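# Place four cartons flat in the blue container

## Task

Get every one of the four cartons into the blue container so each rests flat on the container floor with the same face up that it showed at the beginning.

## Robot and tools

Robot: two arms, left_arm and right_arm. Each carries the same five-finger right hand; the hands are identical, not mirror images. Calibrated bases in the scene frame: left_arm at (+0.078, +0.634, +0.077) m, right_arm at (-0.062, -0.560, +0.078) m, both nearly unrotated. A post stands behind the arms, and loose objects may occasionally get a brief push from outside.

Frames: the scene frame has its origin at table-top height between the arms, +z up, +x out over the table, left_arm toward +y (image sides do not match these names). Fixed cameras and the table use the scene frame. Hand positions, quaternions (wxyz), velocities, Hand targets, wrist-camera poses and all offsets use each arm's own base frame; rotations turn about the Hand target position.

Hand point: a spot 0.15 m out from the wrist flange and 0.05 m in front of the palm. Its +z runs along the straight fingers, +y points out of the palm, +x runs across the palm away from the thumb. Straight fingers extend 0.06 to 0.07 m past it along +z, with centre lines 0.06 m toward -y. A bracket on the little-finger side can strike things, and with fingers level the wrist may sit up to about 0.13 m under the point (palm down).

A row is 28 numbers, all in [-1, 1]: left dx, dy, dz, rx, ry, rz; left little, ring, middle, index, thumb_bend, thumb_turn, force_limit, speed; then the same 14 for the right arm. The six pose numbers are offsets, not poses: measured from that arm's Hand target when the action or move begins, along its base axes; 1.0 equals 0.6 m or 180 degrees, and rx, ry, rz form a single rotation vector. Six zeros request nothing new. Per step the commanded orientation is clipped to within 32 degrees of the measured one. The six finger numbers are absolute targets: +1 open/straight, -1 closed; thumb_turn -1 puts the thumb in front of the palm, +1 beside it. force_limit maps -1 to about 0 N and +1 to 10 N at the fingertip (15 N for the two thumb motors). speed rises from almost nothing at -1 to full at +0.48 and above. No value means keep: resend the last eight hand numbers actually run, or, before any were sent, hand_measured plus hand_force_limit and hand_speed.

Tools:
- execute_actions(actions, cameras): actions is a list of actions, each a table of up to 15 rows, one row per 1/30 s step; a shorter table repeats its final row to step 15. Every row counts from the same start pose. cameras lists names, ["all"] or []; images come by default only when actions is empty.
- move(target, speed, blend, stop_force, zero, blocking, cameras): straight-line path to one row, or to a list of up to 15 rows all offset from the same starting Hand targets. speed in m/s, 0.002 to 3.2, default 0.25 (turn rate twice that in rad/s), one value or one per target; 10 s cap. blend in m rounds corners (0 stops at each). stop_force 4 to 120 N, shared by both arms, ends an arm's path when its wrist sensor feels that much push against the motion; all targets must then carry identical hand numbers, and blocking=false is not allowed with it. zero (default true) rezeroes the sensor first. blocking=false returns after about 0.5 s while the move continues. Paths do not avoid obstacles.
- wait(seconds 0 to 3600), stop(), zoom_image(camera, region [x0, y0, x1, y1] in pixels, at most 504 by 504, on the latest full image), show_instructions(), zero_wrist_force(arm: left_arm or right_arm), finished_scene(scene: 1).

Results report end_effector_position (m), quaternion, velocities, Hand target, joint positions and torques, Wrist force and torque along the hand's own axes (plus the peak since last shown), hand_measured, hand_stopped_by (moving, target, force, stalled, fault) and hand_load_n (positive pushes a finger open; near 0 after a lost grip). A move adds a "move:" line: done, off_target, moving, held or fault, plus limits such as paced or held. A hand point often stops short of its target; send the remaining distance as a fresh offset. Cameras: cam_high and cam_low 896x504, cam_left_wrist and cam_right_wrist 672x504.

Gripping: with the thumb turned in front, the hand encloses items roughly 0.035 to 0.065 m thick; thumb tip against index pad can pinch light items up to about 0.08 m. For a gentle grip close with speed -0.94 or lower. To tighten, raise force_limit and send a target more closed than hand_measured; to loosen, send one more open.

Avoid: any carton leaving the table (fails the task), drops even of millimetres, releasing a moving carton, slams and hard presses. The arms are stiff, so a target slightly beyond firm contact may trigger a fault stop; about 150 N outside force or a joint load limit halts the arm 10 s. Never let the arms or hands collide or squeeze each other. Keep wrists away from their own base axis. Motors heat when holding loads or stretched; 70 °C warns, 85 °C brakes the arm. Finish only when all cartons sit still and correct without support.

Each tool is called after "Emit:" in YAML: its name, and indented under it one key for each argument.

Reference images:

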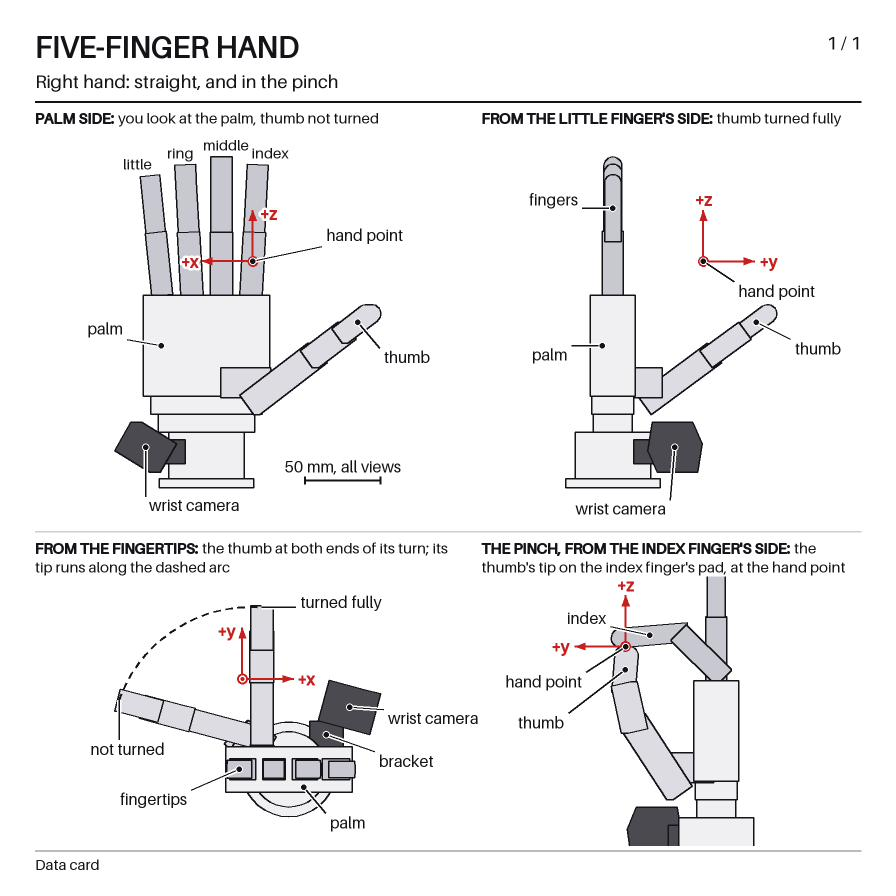

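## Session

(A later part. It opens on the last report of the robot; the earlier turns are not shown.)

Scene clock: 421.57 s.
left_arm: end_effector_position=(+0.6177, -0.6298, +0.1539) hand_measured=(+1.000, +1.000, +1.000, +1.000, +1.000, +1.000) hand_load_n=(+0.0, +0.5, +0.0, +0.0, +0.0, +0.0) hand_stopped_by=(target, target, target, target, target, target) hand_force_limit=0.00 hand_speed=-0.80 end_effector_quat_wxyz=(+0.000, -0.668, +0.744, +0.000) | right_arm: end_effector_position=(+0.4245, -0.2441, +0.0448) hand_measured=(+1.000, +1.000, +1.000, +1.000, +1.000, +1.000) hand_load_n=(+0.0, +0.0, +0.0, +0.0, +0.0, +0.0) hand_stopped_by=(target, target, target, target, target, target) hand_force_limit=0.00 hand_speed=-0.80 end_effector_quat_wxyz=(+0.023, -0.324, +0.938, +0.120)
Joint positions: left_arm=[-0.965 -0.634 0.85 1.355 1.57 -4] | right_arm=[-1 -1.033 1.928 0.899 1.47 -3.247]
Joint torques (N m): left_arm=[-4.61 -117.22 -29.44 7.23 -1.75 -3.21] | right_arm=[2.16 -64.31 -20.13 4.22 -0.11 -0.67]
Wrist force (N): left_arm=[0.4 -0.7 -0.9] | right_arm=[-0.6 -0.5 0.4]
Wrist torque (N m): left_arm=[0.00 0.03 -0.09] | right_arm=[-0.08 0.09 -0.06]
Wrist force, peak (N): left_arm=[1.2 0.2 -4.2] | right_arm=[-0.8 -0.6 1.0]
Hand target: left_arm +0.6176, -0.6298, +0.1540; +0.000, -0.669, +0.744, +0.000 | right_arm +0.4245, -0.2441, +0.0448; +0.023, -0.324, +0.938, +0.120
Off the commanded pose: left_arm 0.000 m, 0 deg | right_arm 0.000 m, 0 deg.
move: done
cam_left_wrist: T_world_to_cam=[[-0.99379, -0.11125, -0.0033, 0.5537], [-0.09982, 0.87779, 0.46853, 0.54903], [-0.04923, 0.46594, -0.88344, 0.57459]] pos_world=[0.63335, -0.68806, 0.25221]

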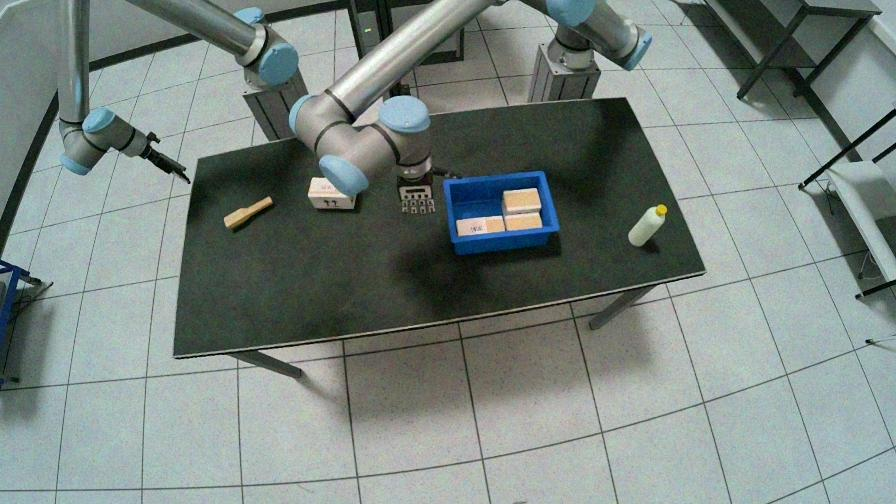

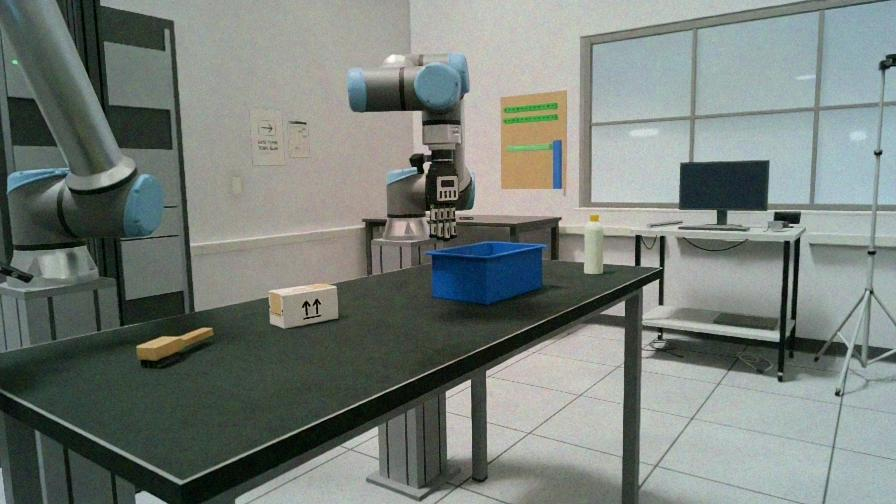

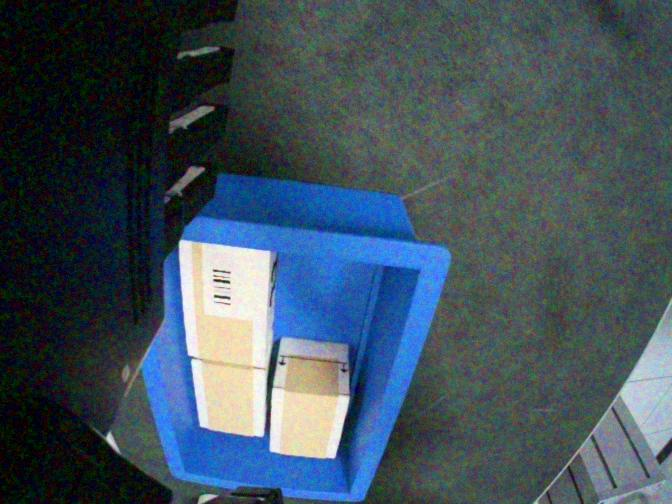

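Emit:
move:
  target:
    - [0,0,0.25,0,0,0,1,1,1,1,1,1,0,-0.8,0,0,0.3,0,0,0,1,1,1,1,1,1,0,-0.8]
    - [-0.12,0.97,0.2,0,0,0,1,1,1,1,1,1,0,-0.8,0.2,0.4,0.35,-0.1043,-0.1315,0.0924,1,1,1,1,1,1,0,-0.8]
    - [-0.12,0.97,0.2,0,0,0,1,1,1,1,1,1,0,-0.8,0.333,0.8845,0.192,-0.2087,-0.263,0.1849,1,1,1,1,1,1,0,-0.8]
  speed: 0.3
  blend: [0.04,0.05,0]
  cameras: ["all"]

Scene clock: 523.03 s.
left_arm: end_effector_position=(+0.5456, -0.0478, +0.2740) hand_measured=(+1.000, +1.000, +1.000, +1.000, +1.000, +1.000) hand_load_n=(+0.0, +0.0, +0.0, +0.0, +0.0, +0.0) hand_stopped_by=(target, target, target, target, target, target) hand_force_limit=0.00 hand_speed=-0.80 end_effector_quat_wxyz=(+0.000, -0.669, +0.744, +0.000) | right_arm: end_effector_position=(+0.6244, +0.2866, +0.1601) hand_measured=(+1.000, +1.000, +1.000, +1.000, +1.000, +1.000) hand_load_n=(+0.0, +0.0, +0.0, +0.0, +0.0, +0.0) hand_stopped_by=(target, target, target, target, target, target) hand_force_limit=0.00 hand_speed=-0.80 end_effector_quat_wxyz=(+0.251, -0.577, +0.713, -0.310)
Joint positions: left_arm=[-0.431 -1.277 1.683 1.164 1.571 -3.466] | right_arm=[0.231 -1.363 1.937 0.226 1.888 -2.831]
Joint torques (N m): left_arm=[0.69 -46.23 -48.16 7.62 3.39 -3.5] | right_arm=[17.6 -45.01 -18.26 -0.42 1.46 2.02]
Wrist force (N): left_arm=[0.6 -0.8 -1.0] | right_arm=[-1.0 -0.3 0.8]
Wrist torque (N m): left_arm=[-0.02 -0.07 0.05] | right_arm=[-0.06 0.23 0.11]
Wrist force, peak (N): left_arm=[1.6 -1.6 -2.4] | right_arm=[-3.8 0.5 1.3]
Hand target: left_arm +0.5456, -0.0478, +0.2740; +0.000, -0.669, +0.744, +0.000 | right_arm +0.6243, +0.2866, +0.1600; +0.251, -0.577, +0.713, -0.310
Off the commanded pose: left_arm 0.000 m, 0 deg | right_arm 0.000 m, 0 deg.
move: done
cam_left_wrist: T_world_to_cam=[[-0.99376, -0.11151, -0.00323, 0.54712], [-0.10001, 0.87772, 0.46862, -0.02525], [-0.04942, 0.46602, -0.88339, 0.40606]] pos_world=[0.56124, -0.10606, 0.37231]
cam_right_wrist: T_world_to_cam=[[-0.684, -0.05868, -0.72712, 0.56701], [-0.32518, 0.91677, 0.23191, -0.10178], [0.65299, 0.39507, -0.64616, -0.30491]] pos_world=[0.55384, 0.24704, 0.23887]

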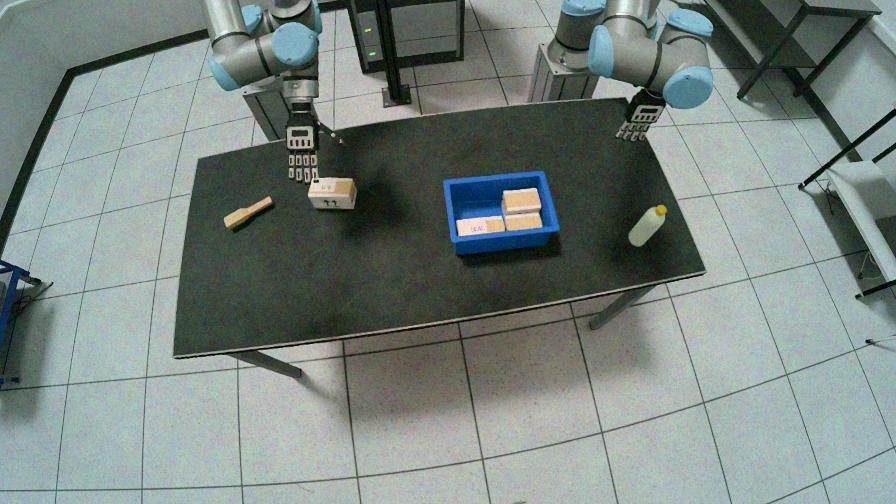

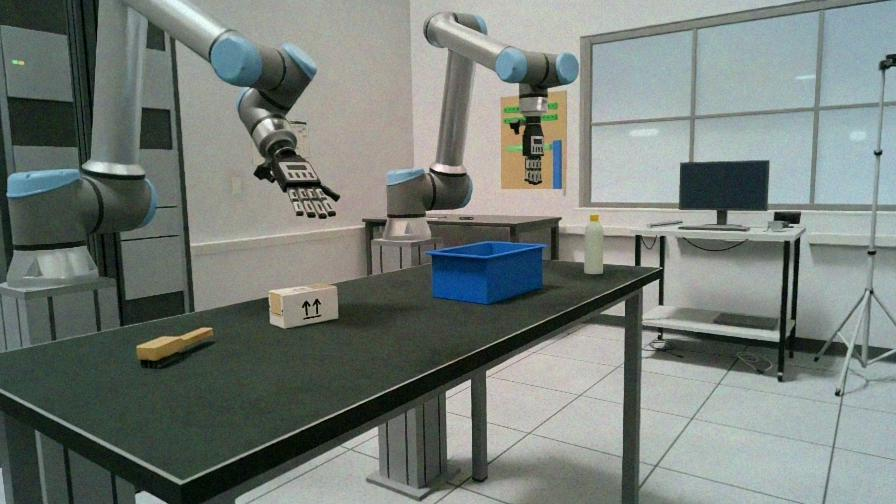

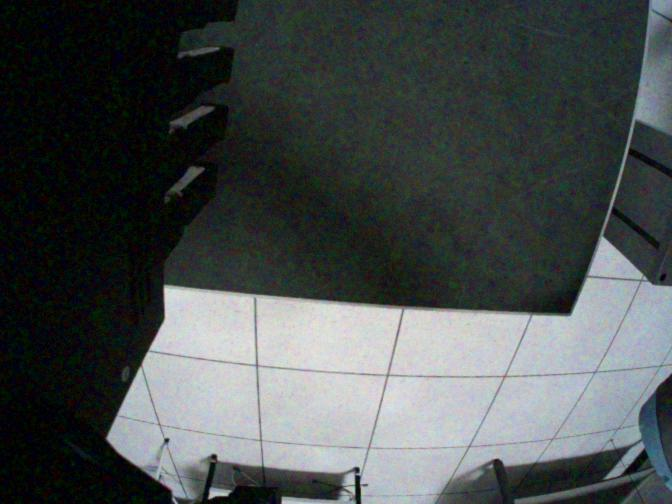

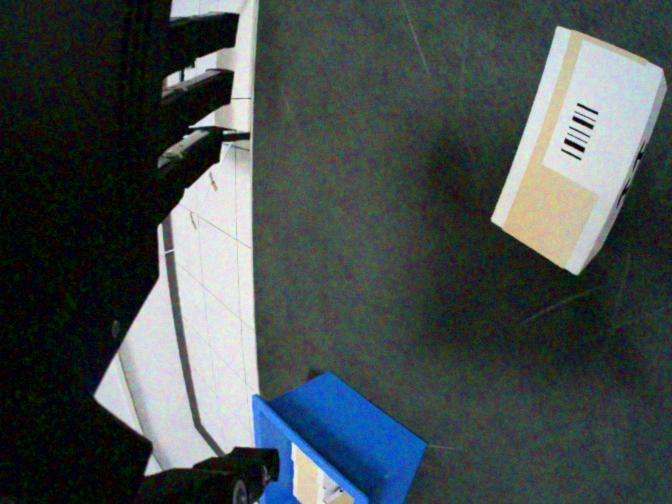

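Emit:
zoom_image:
  camera: "cam_right_wrist"
  region: [470, 0, 672, 300]

Scaled by 1.680 from the camera's image (finer frame: 960x720).

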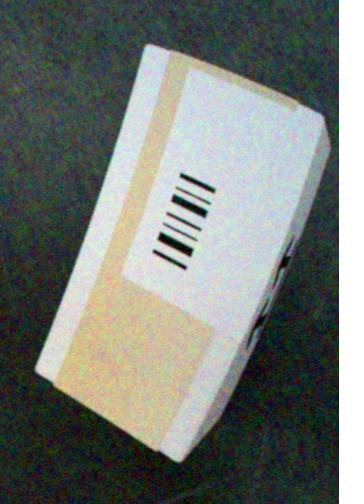

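Emit:
move:
  target: [0,0,0,0,0,0,1,1,1,1,1,1,0,-0.8,-0.0047,-0.0143,-0.18,0,0,0.003,-1,-1,0.64,0.64,1,-1,0,0]
  speed: 0.15
  cameras: ["cam_high","cam_low","cam_right_wrist"]

Emit:
zoom_image:
  camera: "cam_right_wrist"
  region: [120, 0, 624, 504]

Scene clock: 549.70 s.
left_arm: end_effector_position=(+0.5456, -0.0478, +0.2740) hand_measured=(+1.000, +1.000, +1.000, +1.000, +1.000, +1.000) hand_load_n=(+0.0, +0.0, +0.0, +0.0, +0.0, +0.0) hand_stopped_by=(target, target, target, target, target, target) hand_force_limit=0.00 hand_speed=-0.80 end_effector_quat_wxyz=(+0.000, -0.669, +0.744, +0.000) | right_arm: end_effector_position=(+0.6215, +0.2780, +0.0520) hand_measured=(-1.000, -1.000, +0.640, +0.640, +1.000, -1.000) hand_load_n=(+0.0, +0.0, +0.0, +0.0, +0.0, +0.0) hand_stopped_by=(target, target, target, target, target, target) hand_force_limit=0.00 hand_speed=0.00 end_effector_quat_wxyz=(+0.252, -0.581, +0.710, -0.309)
Joint positions: left_arm=[-0.431 -1.277 1.683 1.164 1.571 -3.466] | right_arm=[0.213 -1.255 2.032 0.017 1.869 -2.852]
Joint torques (N m): left_arm=[1.21 -46.83 -47.99 7.58 3.15 -3.85] | right_arm=[19.48 -60.73 -41.84 0.08 2.98 1.79]
Wrist force (N): left_arm=[0.2 -0.8 -0.9] | right_arm=[-1.1 -0.2 1.1]
Wrist torque (N m): left_arm=[-0.03 0.00 0.03] | right_arm=[-0.04 0.21 0.11]
Wrist force, peak (N): left_arm=[0.2 -1.3 -1.2] | right_arm=[-0.3 1.1 2.0]
Hand target: left_arm +0.5456, -0.0478, +0.2740; +0.000, -0.669, +0.744, +0.000 | right_arm +0.6215, +0.2780, +0.0520; +0.252, -0.581, +0.710, -0.309
Off the commanded pose: left_arm 0.000 m, 0 deg | right_arm 0.000 m, 0 deg.
move: done
cam_right_wrist: T_world_to_cam=[[-0.68354, -0.06509, -0.72701, 0.4874], [-0.33369, 0.9137, 0.23194, -0.0636], [0.64917, 0.40113, -0.64627, -0.36877]] pos_world=[0.55133, 0.23776, 0.13076]

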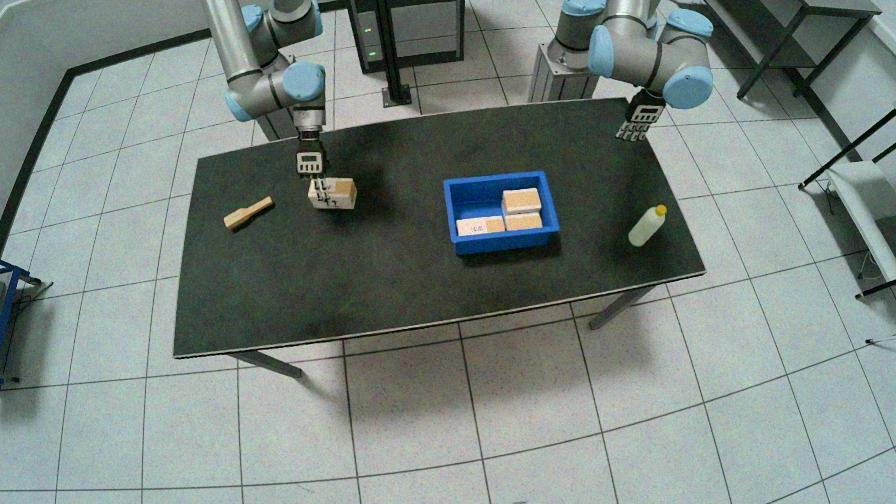

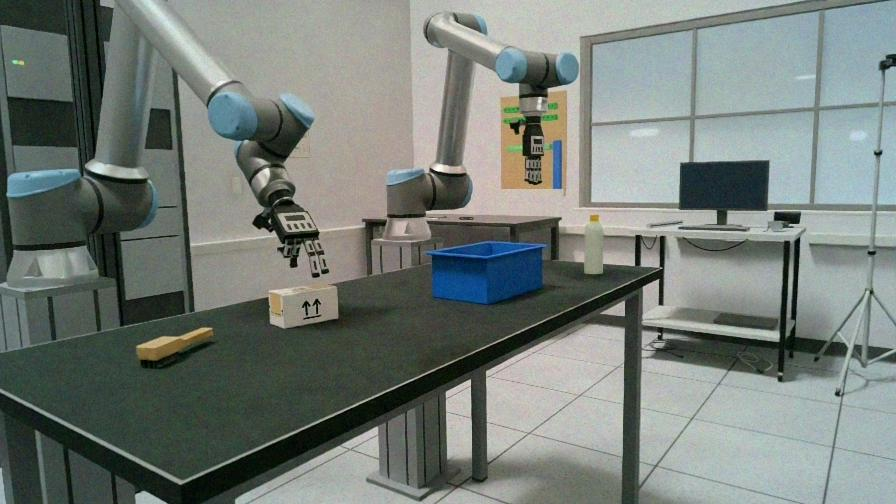

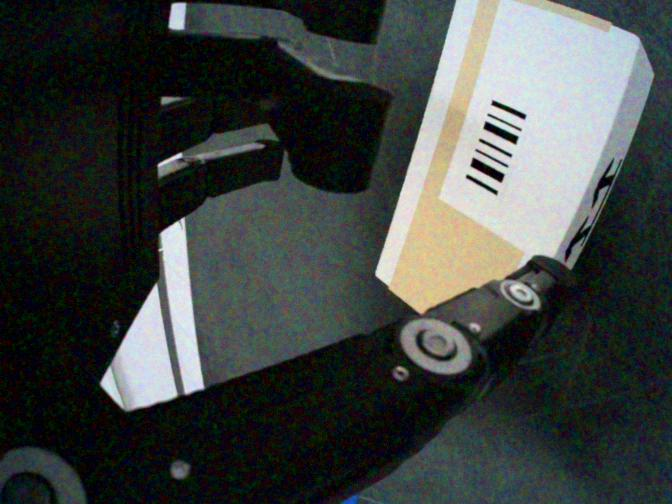

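Scaled by 1.000.

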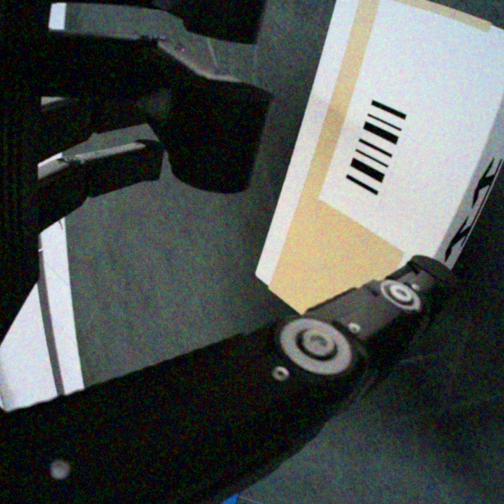

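Emit:
move:
  target: [0,0,0,0,0,0,1,1,1,1,1,1,0,-0.8,0.0025,0,-0.1,0,0,0,-1,-1,0.64,0.64,1,-1,0,0]
  speed: 0.06
  stop_force: 10
  cameras: ["cam_high","cam_low","cam_right_wrist"]

Emit:
zoom_image:
  camera: "cam_low"
  region: [220, 200, 380, 340]

Scene clock: 571.67 s.
left_arm: end_effector_position=(+0.5456, -0.0478, +0.2740) hand_measured=(+1.000, +1.000, +1.000, +1.000, +1.000, +1.000) hand_load_n=(+0.0, +0.0, +0.0, -0.5, +0.0, +0.0) hand_stopped_by=(target, target, target, target, target, target) hand_force_limit=0.00 hand_speed=-0.80 end_effector_quat_wxyz=(+0.000, -0.669, +0.744, +0.000) | right_arm: end_effector_position=(+0.6230, +0.2780, -0.0080) hand_measured=(-1.000, -1.000, +0.640, +0.640, +1.000, -1.000) hand_load_n=(+0.0, +0.0, +0.0, -0.5, +0.0, +0.0) hand_stopped_by=(target, target, target, target, target, target) hand_force_limit=0.00 hand_speed=0.00 end_effector_quat_wxyz=(+0.252, -0.581, +0.710, -0.309)
Joint positions: left_arm=[-0.431 -1.277 1.683 1.164 1.571 -3.466] | right_arm=[0.212 -1.172 2.059 -0.093 1.868 -2.852]
Joint torques (N m): left_arm=[1.38 -46.59 -48.31 7.62 3.12 -3.69] | right_arm=[-10.28 -72 -37.21 3.65 -1.35 -1.88]
Wrist force (N): left_arm=[0.2 -0.5 -0.7] | right_arm=[-1.5 -0.4 0.7]
Wrist torque (N m): left_arm=[0.00 -0.01 0.04] | right_arm=[-0.04 0.28 0.09]
Wrist force, peak (N): left_arm=[0.4 -1.3 -1.3] | right_arm=[-1.6 0.0 1.0]
Hand target: left_arm +0.5456, -0.0478, +0.2740; +0.000, -0.669, +0.744, +0.000 | right_arm +0.6230, +0.2780, -0.0080; +0.252, -0.581, +0.710, -0.309
Off the commanded pose: left_arm 0.000 m, 0 deg | right_arm 0.000 m, 0 deg.
move: done
cam_right_wrist: T_world_to_cam=[[-0.68345, -0.06519, -0.72708, 0.44479], [-0.33382, 0.91367, 0.23187, -0.04919], [0.6492, 0.40119, -0.64621, -0.4086]] pos_world=[0.55283, 0.23786, 0.07077]

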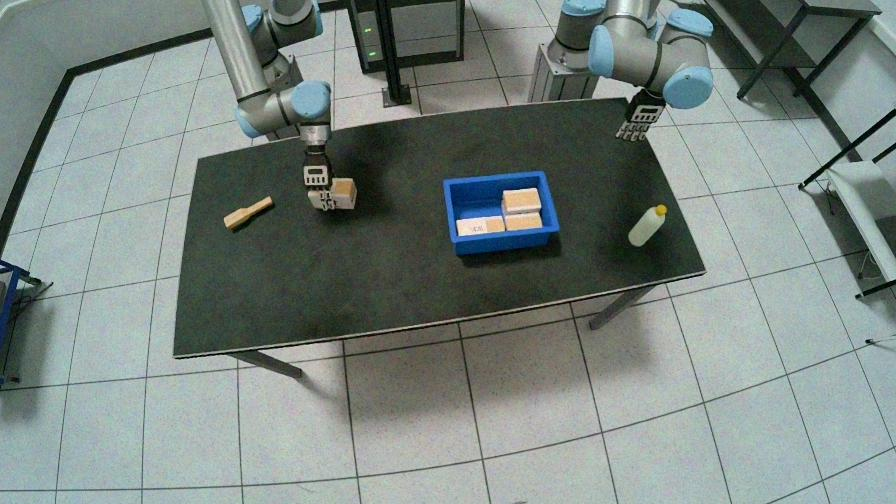

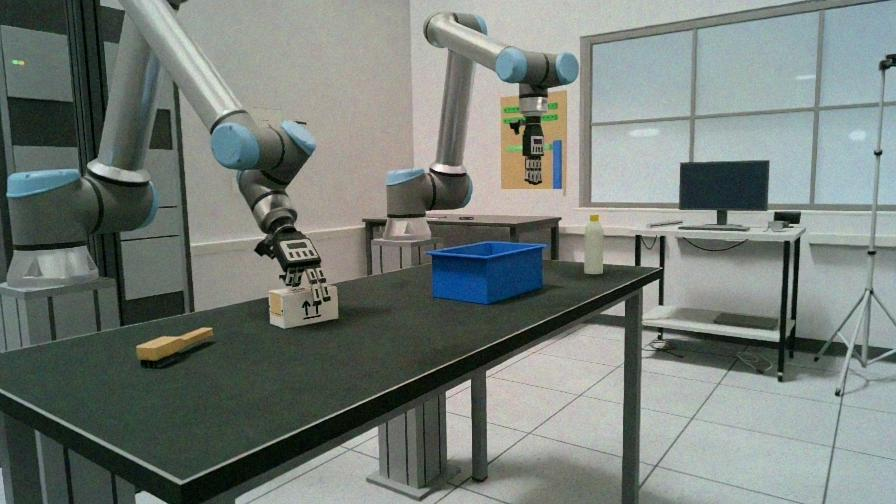

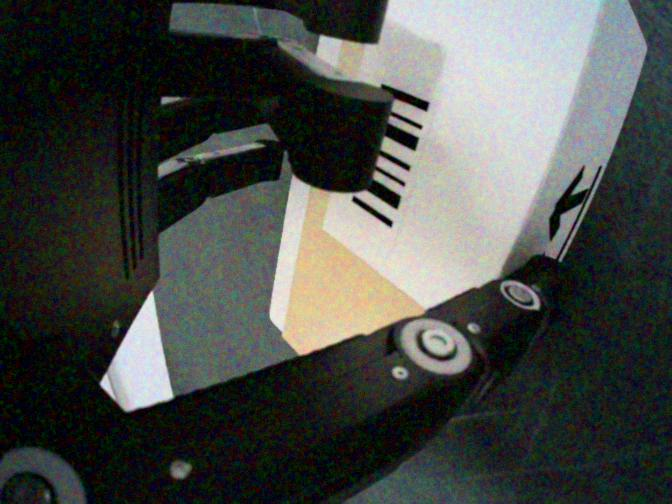

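Scaled by 3.150.

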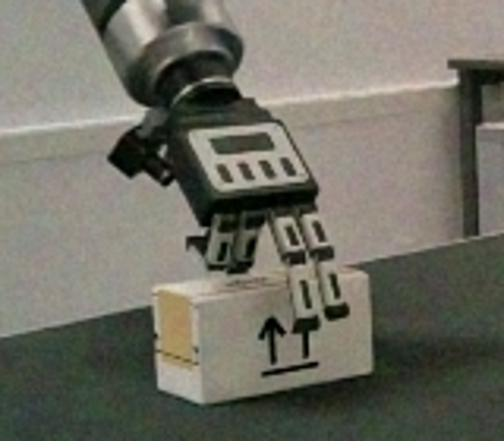

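Emit:
move:
  target: [0,0,0,0,0,0,1,1,1,1,1,1,0,-0.8,0,0,0,0,0,0,-1,-1,0.64,0.64,0.84,-1,-0.2,-0.9]
  cameras: []

Emit:
move:
  target: [0,0,0,0,0,0,1,1,1,1,1,1,0,-0.8,0,0,0,0,0,0,-1,-1,0.1,0.1,0.84,-1,-0.2,-0.94]
  cameras: ["cam_low","cam_right_wrist"]

Scene clock: 583.77 s.
left_arm: end_effector_position=(+0.5456, -0.0478, +0.2740) hand_measured=(+1.000, +1.000, +1.000, +1.000, +1.000, +1.000) hand_load_n=(+0.0, +0.0, +0.0, +0.0, +0.0, +0.0) hand_stopped_by=(target, target, target, target, target, target) hand_force_limit=0.00 hand_speed=-0.80 end_effector_quat_wxyz=(+0.000, -0.669, +0.744, +0.000) | right_arm: end_effector_position=(+0.6230, +0.2780, -0.0080) hand_measured=(-1.000, -1.000, +0.640, +0.640, +0.840, -1.000) hand_load_n=(+0.0, +0.0, +0.0, +0.0, +1.0, +0.0) hand_stopped_by=(target, target, target, target, target, target) hand_force_limit=-0.20 hand_speed=-0.90 end_effector_quat_wxyz=(+0.252, -0.581, +0.710, -0.309)
Joint positions: left_arm=[-0.431 -1.277 1.683 1.164 1.571 -3.466] | right_arm=[0.212 -1.172 2.059 -0.093 1.868 -2.852]
Joint torques (N m): left_arm=[2.86 -45.98 -47.15 7.64 3.03 -3.54] | right_arm=[-0.98 -72.44 -37.18 2.37 0.81 -0.34]
Wrist force (N): left_arm=[0.6 -1.3 -0.9] | right_arm=[-1.2 0.7 0.8]
Wrist torque (N m): left_arm=[-0.11 -0.06 0.03] | right_arm=[-0.02 0.24 0.12]
Wrist force, peak (N): left_arm=[0.6 -1.3 -1.0] | right_arm=[-1.6 0.0 1.2]
Hand target: left_arm +0.5456, -0.0478, +0.2740; +0.000, -0.669, +0.744, +0.000 | right_arm +0.6230, +0.2780, -0.0080; +0.252, -0.581, +0.710, -0.309
Off the commanded pose: left_arm 0.000 m, 0 deg | right_arm 0.000 m, 0 deg.
move: done

Scene clock: 586.40 s.
left_arm: end_effector_position=(+0.5456, -0.0478, +0.2740) hand_measured=(+1.000, +1.000, +1.000, +1.000, +1.000, +1.000) hand_load_n=(+0.0, +0.0, +0.0, +0.0, +0.0, +0.0) hand_stopped_by=(target, target, target, target, target, target) hand_force_limit=0.00 hand_speed=-0.80 end_effector_quat_wxyz=(+0.000, -0.669, +0.744, +0.000) | right_arm: end_effector_position=(+0.6230, +0.2780, -0.0080) hand_measured=(-1.000, -1.000, +0.252, +0.236, +0.842, -1.000) hand_load_n=(+0.0, +0.0, +2.5, +4.5, +6.0, +0.0) hand_stopped_by=(target, target, force, force, target, target) hand_force_limit=-0.20 hand_speed=-0.94 end_effector_quat_wxyz=(+0.252, -0.581, +0.710, -0.309)
Joint positions: left_arm=[-0.431 -1.277 1.683 1.164 1.571 -3.466] | right_arm=[0.212 -1.172 2.059 -0.093 1.868 -2.852]
Joint torques (N m): left_arm=[2.08 -46.93 -47.47 7.75 2.97 -3.44] | right_arm=[6.66 -69.84 -36.68 1.09 1.15 0.35]
Wrist force (N): left_arm=[0.2 -0.5 -1.0] | right_arm=[-1.8 0.1 1.1]
Wrist torque (N m): left_arm=[0.01 0.01 0.03] | right_arm=[-0.15 0.29 0.11]
Wrist force, peak (N): left_arm=[0.2 -1.0 -1.4] | right_arm=[-1.7 -0.1 2.2]
Hand target: left_arm +0.5456, -0.0478, +0.2740; +0.000, -0.669, +0.744, +0.000 | right_arm +0.6230, +0.2780, -0.0080; +0.252, -0.581, +0.710, -0.309
Off the commanded pose: left_arm 0.000 m, 0 deg | right_arm 0.000 m, 0 deg.
move: done
cam_right_wrist: T_world_to_cam=[[-0.68345, -0.06519, -0.72708, 0.44479], [-0.33376, 0.91371, 0.23181, -0.04923], [0.64923, 0.40111, -0.64623, -0.40859]] pos_world=[0.55283, 0.23786, 0.07077]

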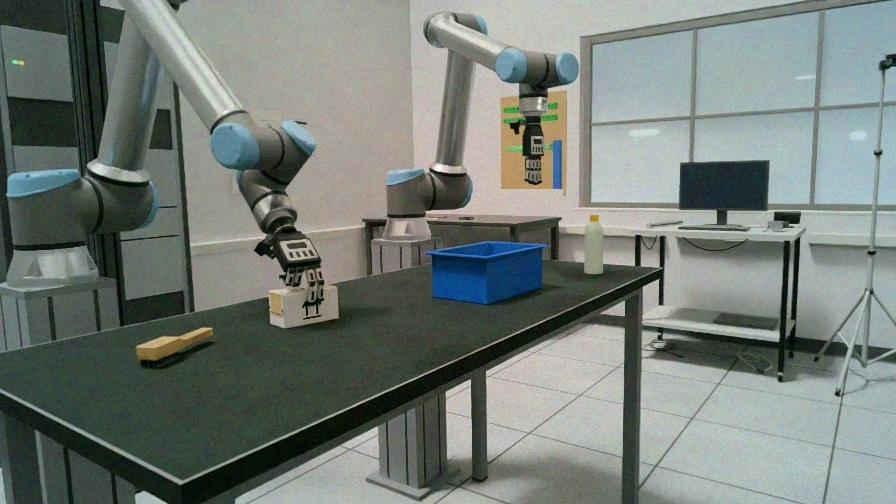

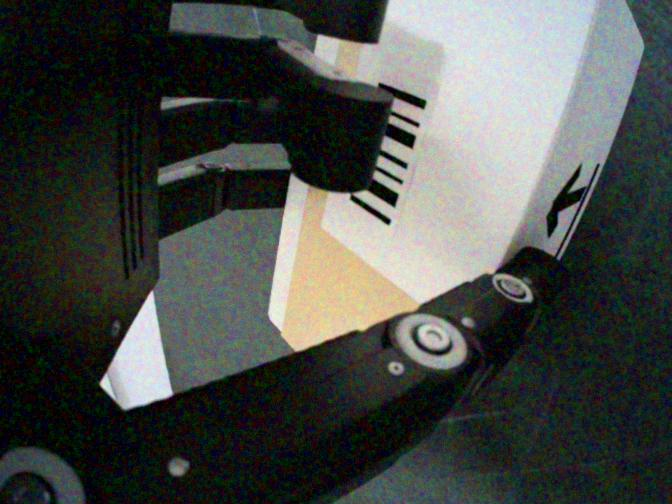

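Emit:
move:
  target: [0,0,0,0,0,0,1,1,1,1,1,1,0,-0.8,0,0,0.06,0,0,0,-1,-1,0.1,0.1,0.84,-1,-0.2,-0.94]
  speed: 0.05
  cameras: ["cam_low","cam_right_wrist"]

Emit:
zoom_image:
  camera: "cam_low"
  region: [220, 200, 380, 340]

Scene clock: 591.27 s.
left_arm: end_effector_position=(+0.5456, -0.0478, +0.2740) hand_measured=(+1.000, +1.000, +1.000, +1.000, +1.000, +1.000) hand_load_n=(+0.0, +0.0, +0.0, +0.0, +0.0, +0.0) hand_stopped_by=(target, target, target, target, target, target) hand_force_limit=0.00 hand_speed=-0.80 end_effector_quat_wxyz=(+0.000, -0.669, +0.744, +0.000) | right_arm: end_effector_position=(+0.6231, +0.2781, +0.0282) hand_measured=(-1.000, -1.000, +0.252, +0.236, +0.842, -1.000) hand_load_n=(+0.5, +0.0, +1.5, +3.0, +4.5, +0.0) hand_stopped_by=(target, target, force, force, target, target) hand_force_limit=-0.20 hand_speed=-0.94 end_effector_quat_wxyz=(+0.253, -0.581, +0.710, -0.309) end_effector_velocity=(+0.001, +0.000, -0.002) end_effector_angular_velocity=(+0.000, -0.002, +0.000)
Joint positions: left_arm=[-0.431 -1.277 1.683 1.164 1.571 -3.466] | right_arm=[0.212 -1.222 2.042 -0.027 1.868 -2.852]
Joint velocities: left_arm=[within noise] | right_arm=[0 0.004 0 -0.006 0 0]
Joint torques (N m): left_arm=[0.89 -45.8 -46.99 7.74 2.86 -3.4] | right_arm=[9.47 -46.3 -24.99 -0.91 1.2 -1.12]
Wrist force (N): left_arm=[0.6 -1.0 -1.1] | right_arm=[-1.4 2.5 3.4]
Wrist torque (N m): left_arm=[-0.05 -0.07 0.04] | right_arm=[0.01 0.23 0.14]
Wrist force, peak (N): left_arm=[0.7 -1.4 -1.0] | right_arm=[-1.4 3.2 3.7]
Hand target: left_arm +0.5456, -0.0478, +0.2740; +0.000, -0.669, +0.744, +0.000 | right_arm +0.6230, +0.2780, +0.0280; +0.252, -0.581, +0.710, -0.309
Off the commanded pose: left_arm 0.000 m, 0 deg | right_arm 0.000 m, 0 deg.
move: done
cam_right_wrist: T_world_to_cam=[[-0.68331, -0.0651, -0.72722, 0.47109], [-0.33383, 0.91367, 0.23188, -0.05754], [0.64934, 0.40122, -0.64605, -0.38537]] pos_world=[0.55293, 0.23786, 0.10697]

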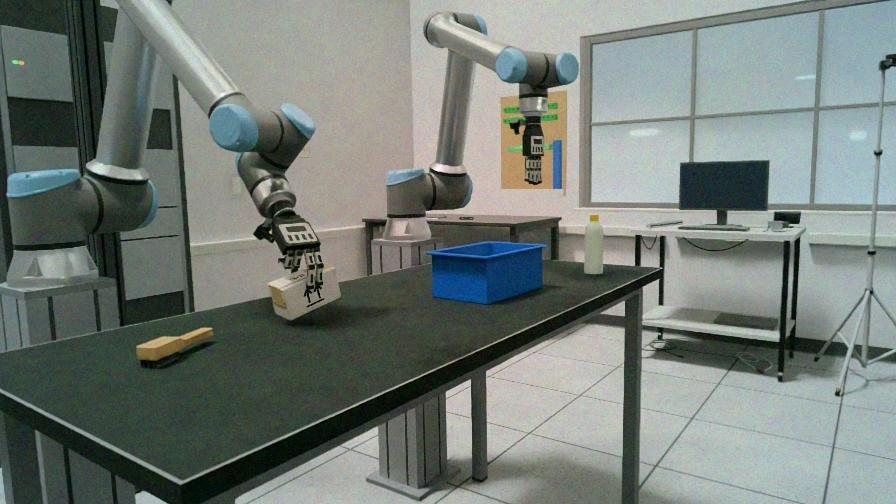

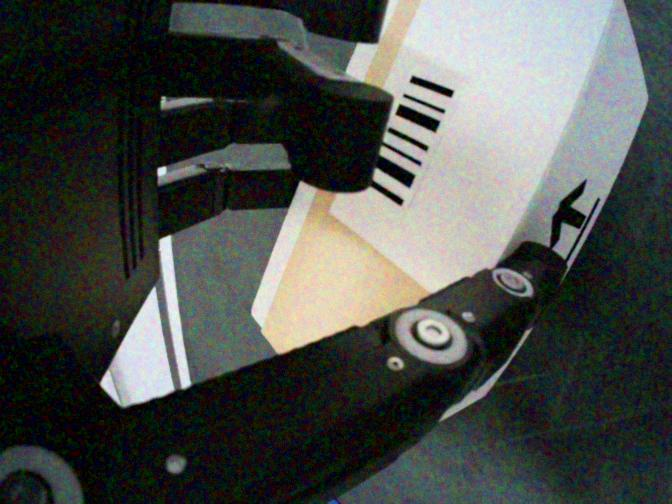

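Scaled by 3.150.

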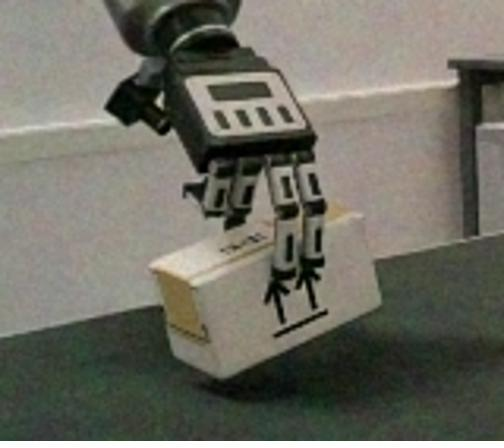

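Emit:
move:
  target: [0,0,0,0,0,0,1,1,1,1,1,1,0,-0.8,0,0,-0.06,0,0,0,-1,-1,0.1,0.1,0.84,-1,-0.2,-0.94]
  speed: 0.03
  stop_force: 8
  cameras: ["cam_low","cam_right_wrist"]

Emit:
zoom_image:
  camera: "cam_low"
  region: [220, 200, 380, 340]

Scene clock: 626.57 s.
left_arm: end_effector_position=(+0.5456, -0.0478, +0.2740) hand_measured=(+1.000, +1.000, +1.000, +1.000, +1.000, +1.000) hand_load_n=(+0.0, +0.0, +0.0, +0.0, +0.0, +0.0) hand_stopped_by=(target, target, target, target, target, target) hand_force_limit=0.00 hand_speed=-0.80 end_effector_quat_wxyz=(+0.000, -0.669, +0.744, +0.000) | right_arm: end_effector_position=(+0.6230, +0.2780, -0.0055) hand_measured=(-1.000, -1.000, +0.252, +0.236, +0.842, -1.000) hand_load_n=(+0.5, +0.0, +3.0, +3.0, +5.5, +0.5) hand_stopped_by=(target, target, force, force, target, target) hand_force_limit=-0.20 hand_speed=-0.94 end_effector_quat_wxyz=(+0.252, -0.581, +0.710, -0.309)
Joint positions: left_arm=[-0.431 -1.277 1.683 1.164 1.571 -3.466] | right_arm=[0.212 -1.175 2.058 -0.089 1.868 -2.852]
Joint torques (N m): left_arm=[2.45 -45.91 -47.13 7.66 2.91 -3.27] | right_arm=[3.6 -61.67 -39.01 -0.6 1.29 0.07]
Wrist force (N): left_arm=[0.2 -0.7 -1.1] | right_arm=[-1.8 2.3 3.5]
Wrist torque (N m): left_arm=[0.00 0.00 0.03] | right_arm=[-0.03 0.28 0.11]
Wrist force, peak (N): left_arm=[0.4 -1.2 -1.2] | right_arm=[-1.7 -3.3 -3.7]
Hand target: left_arm +0.5456, -0.0478, +0.2740; +0.000, -0.669, +0.744, +0.000 | right_arm +0.6230, +0.2780, -0.0055; +0.252, -0.581, +0.710, -0.309 (not the last commanded pose)
Off the commanded pose: left_arm 0.000 m, 0 deg | right_arm 0.003 m, 0 deg.
move: contact (right_arm)
cam_right_wrist: T_world_to_cam=[[-0.68345, -0.06519, -0.72708, 0.4466], [-0.33382, 0.91367, 0.23187, -0.04977], [0.6492, 0.40119, -0.64621, -0.40698]] pos_world=[0.55283, 0.23786, 0.07327]

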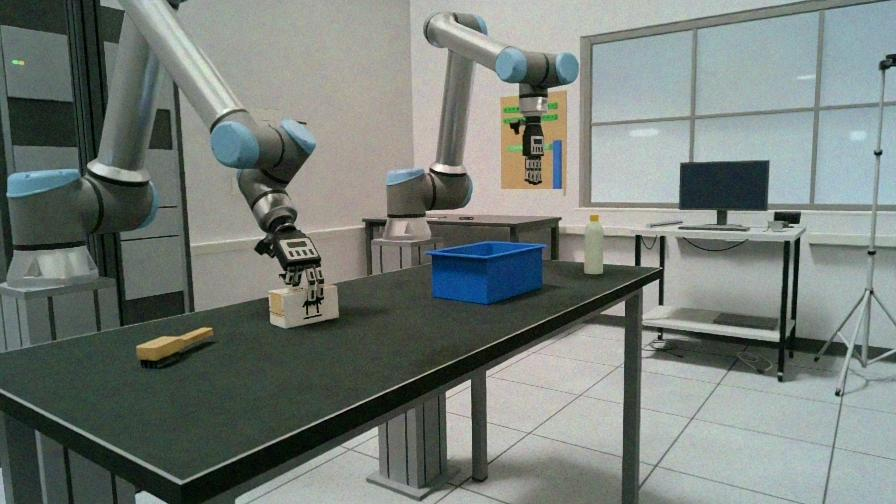

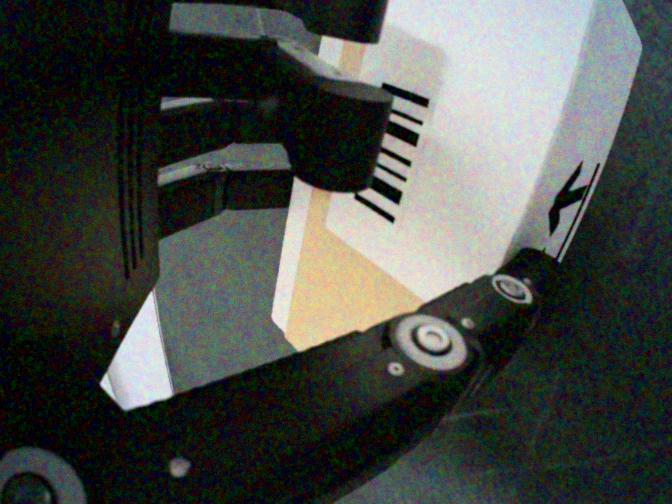

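Scaled by 3.150.

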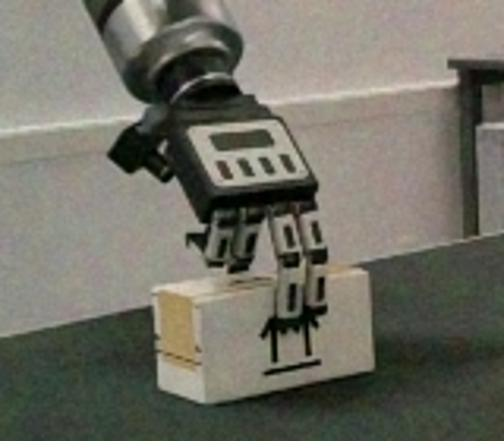

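Emit:
move:
  target:
    - [0,0,0,0,0,0,1,1,1,1,1,1,0,-0.8,0,0,0,0,0,0,-1,-1,0.6,0.6,1,-1,0.2,-0.7]
    - [0,0,0,0,0,0,1,1,1,1,1,1,0,-0.8,-0.0033,-0.0163,-0.006,0,0,0,-1,-1,0.6,0.6,0.84,-1,0.2,-0.9]
  speed: 0.05
  cameras: ["cam_low"]

Emit:
move:
  target: [0,0,0,0,0,0,1,1,1,1,1,1,0,-0.8,0,0,0,0,0,0,-1,-1,0.1,0.1,0.84,-1,0.2,-0.94]
  cameras: ["cam_low"]

Emit:
move:
  target: [0,0,0,0,0,0,1,1,1,1,1,1,0,-0.8,0,0,0.04,0,0,0,-1,-1,0.1,0.1,0.84,-1,0.2,-0.94]
  speed: 0.04
  cameras: ["cam_low","cam_right_wrist"]

Emit:
zoom_image:
  camera: "cam_low"
  region: [220, 200, 380, 340]

Scene clock: 639.63 s.
left_arm: end_effector_position=(+0.5456, -0.0478, +0.2740) hand_measured=(+1.000, +1.000, +1.000, +1.000, +1.000, +1.000) hand_load_n=(+0.0, +0.0, +0.0, +0.0, -0.5, +0.0) hand_stopped_by=(target, target, target, target, target, target) hand_force_limit=0.00 hand_speed=-0.80 end_effector_quat_wxyz=(+0.000, -0.669, +0.744, +0.000) | right_arm: end_effector_position=(+0.6210, +0.2682, -0.0091) hand_measured=(-1.000, -1.000, +0.600, +0.600, +0.840, -1.000) hand_load_n=(+0.0, +0.0, +0.0, +0.0, +1.0, +0.0) hand_stopped_by=(target, target, target, target, target, target) hand_force_limit=0.20 hand_speed=-0.90 end_effector_quat_wxyz=(+0.252, -0.581, +0.710, -0.309)
Joint positions: left_arm=[-0.431 -1.277 1.683 1.164 1.571 -3.466] | right_arm=[0.194 -1.179 2.073 -0.104 1.856 -2.865]
Joint torques (N m): left_arm=[2.18 -47.45 -46.86 7.73 2.7 -3.25] | right_arm=[17.28 -42.89 -38.6 3.06 2.67 2.04]
Wrist force (N): left_arm=[0.3 -1.2 -1.1] | right_arm=[-1.6 0.4 1.0]
Wrist torque (N m): left_arm=[-0.09 -0.01 0.02] | right_arm=[-0.04 0.29 -0.06]
Wrist force, peak (N): left_arm=[0.7 -1.4 -1.0] | right_arm=[-1.4 2.6 3.6]
Hand target: left_arm +0.5456, -0.0478, +0.2740; +0.000, -0.669, +0.744, +0.000 | right_arm +0.6210, +0.2682, -0.0091; +0.252, -0.581, +0.710, -0.309
Off the commanded pose: left_arm 0.000 m, 0 deg | right_arm 0.000 m, 0 deg.
move: done

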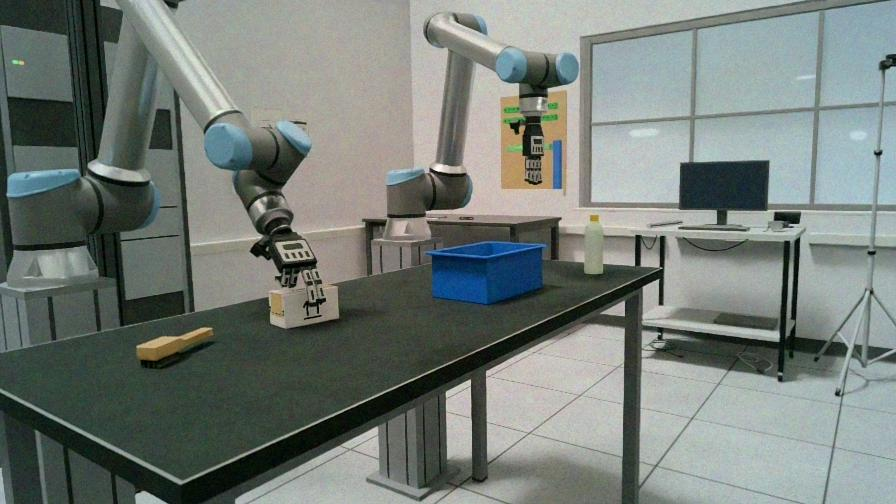

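Scene clock: 642.13 s.
left_arm: end_effector_position=(+0.5456, -0.0478, +0.2740) hand_measured=(+1.000, +1.000, +1.000, +1.000, +1.000, +1.000) hand_load_n=(+0.0, +0.0, +0.5, +0.0, -0.5, +0.0) hand_stopped_by=(target, target, target, target, target, target) hand_force_limit=0.00 hand_speed=-0.80 end_effector_quat_wxyz=(+0.000, -0.669, +0.744, +0.000) | right_arm: end_effector_position=(+0.6210, +0.2682, -0.0091) hand_measured=(-1.000, -1.000, +0.246, +0.220, +0.842, -1.000) hand_load_n=(+0.0, +0.0, +3.5, +6.5, +8.0, +0.0) hand_stopped_by=(target, target, force, force, target, target) hand_force_limit=0.20 hand_speed=-0.94 end_effector_quat_wxyz=(+0.252, -0.581, +0.710, -0.309)
Joint positions: left_arm=[-0.431 -1.277 1.683 1.164 1.571 -3.466] | right_arm=[0.194 -1.179 2.073 -0.104 1.856 -2.865]
Joint torques (N m): left_arm=[2.33 -46.75 -47.05 7.69 2.68 -3.23] | right_arm=[14.84 -46.13 -36.02 0.95 3.14 1.51]
Wrist force (N): left_arm=[0.5 -0.9 -1.0] | right_arm=[-2.0 -1.3 0.9]
Wrist torque (N m): left_arm=[-0.04 -0.05 0.04] | right_arm=[-0.19 0.32 -0.08]
Wrist force, peak (N): left_arm=[0.7 -1.4 -0.8] | right_arm=[-2.1 -1.4 1.3]
Hand target: left_arm +0.5456, -0.0478, +0.2740; +0.000, -0.669, +0.744, +0.000 | right_arm +0.6210, +0.2682, -0.0091; +0.252, -0.581, +0.710, -0.309
Off the commanded pose: left_arm 0.000 m, 0 deg | right_arm 0.000 m, 0 deg.
move: done

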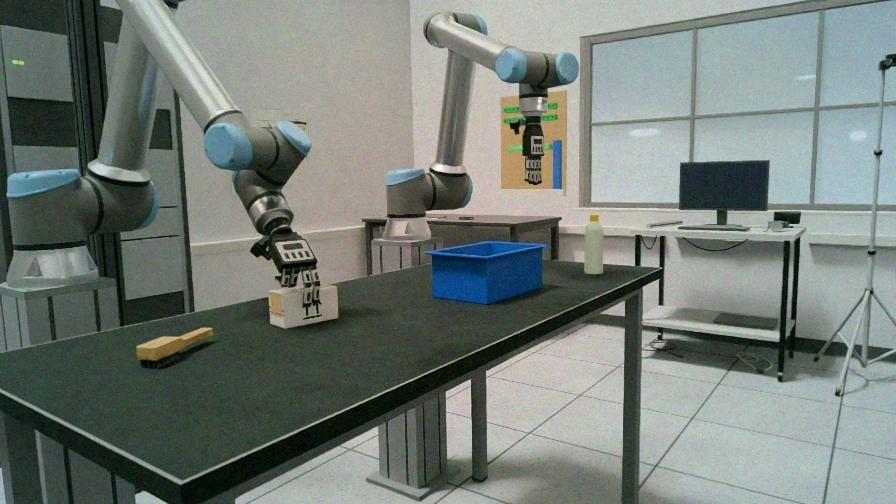

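Scene clock: 643.00 s.
left_arm: end_effector_position=(+0.5456, -0.0478, +0.2740) hand_measured=(+1.000, +1.000, +1.000, +1.000, +1.000, +1.000) hand_load_n=(+0.0, +0.0, +0.0, +0.0, +0.0, +0.0) hand_stopped_by=(target, target, target, target, target, target) hand_force_limit=0.00 hand_speed=-0.80 end_effector_quat_wxyz=(+0.000, -0.669, +0.744, +0.000) | right_arm: end_effector_position=(+0.6211, +0.2683, +0.0151) hand_measured=(-1.000, -1.000, +0.246, +0.220, +0.842, -1.000) hand_load_n=(+0.0, +0.0, +3.5, +6.0, +8.0, +0.0) hand_stopped_by=(target, target, force, force, target, target) hand_force_limit=0.20 hand_speed=-0.94 end_effector_quat_wxyz=(+0.253, -0.581, +0.710, -0.309) end_effector_velocity=(+0.001, +0.000, -0.002) end_effector_angular_velocity=(+0.000, -0.001, +0.000)
Joint positions: left_arm=[-0.431 -1.277 1.683 1.164 1.571 -3.466] | right_arm=[0.194 -1.213 2.063 -0.059 1.856 -2.865]
Joint velocities: left_arm=[within noise] | right_arm=[0 0.003 0 -0.005 0 0]
Joint torques (N m): left_arm=[1.39 -45.89 -47.24 7.67 2.72 -3.27] | right_arm=[14.09 -44.47 -26.73 -1.02 2.77 1.5]
Wrist force (N): left_arm=[0.4 -1.1 -0.9] | right_arm=[-1.4 2.5 3.6]
Wrist torque (N m): left_arm=[-0.08 -0.03 0.02] | right_arm=[-0.01 0.24 -0.03]
Wrist force, peak (N): left_arm=[0.3 -1.1 -1.2] | right_arm=[-1.6 2.9 3.8]
Hand target: left_arm +0.5456, -0.0478, +0.2740; +0.000, -0.669, +0.744, +0.000 | right_arm +0.6210, +0.2682, +0.0149; +0.252, -0.581, +0.710, -0.309
Off the commanded pose: left_arm 0.000 m, 0 deg | right_arm 0.000 m, 0 deg.
move: done
cam_right_wrist: T_world_to_cam=[[-0.68335, -0.06513, -0.72718, 0.45959], [-0.33382, 0.91368, 0.23187, -0.04623], [0.6493, 0.40119, -0.64611, -0.38857]] pos_world=[0.55093, 0.22806, 0.09387]

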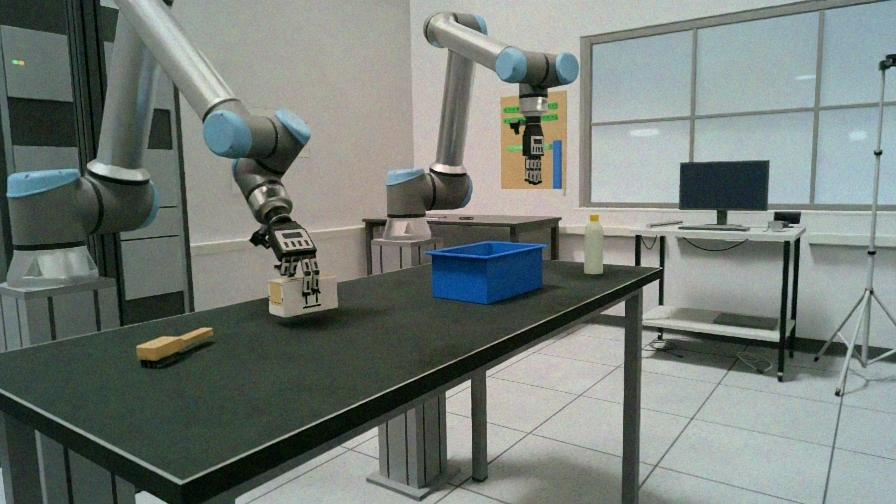

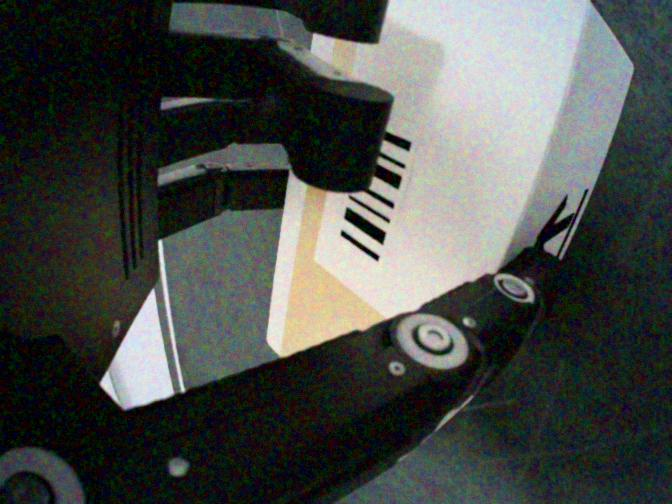

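Scaled by 3.150.

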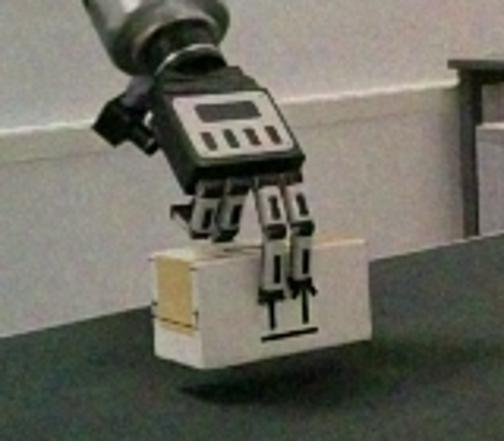

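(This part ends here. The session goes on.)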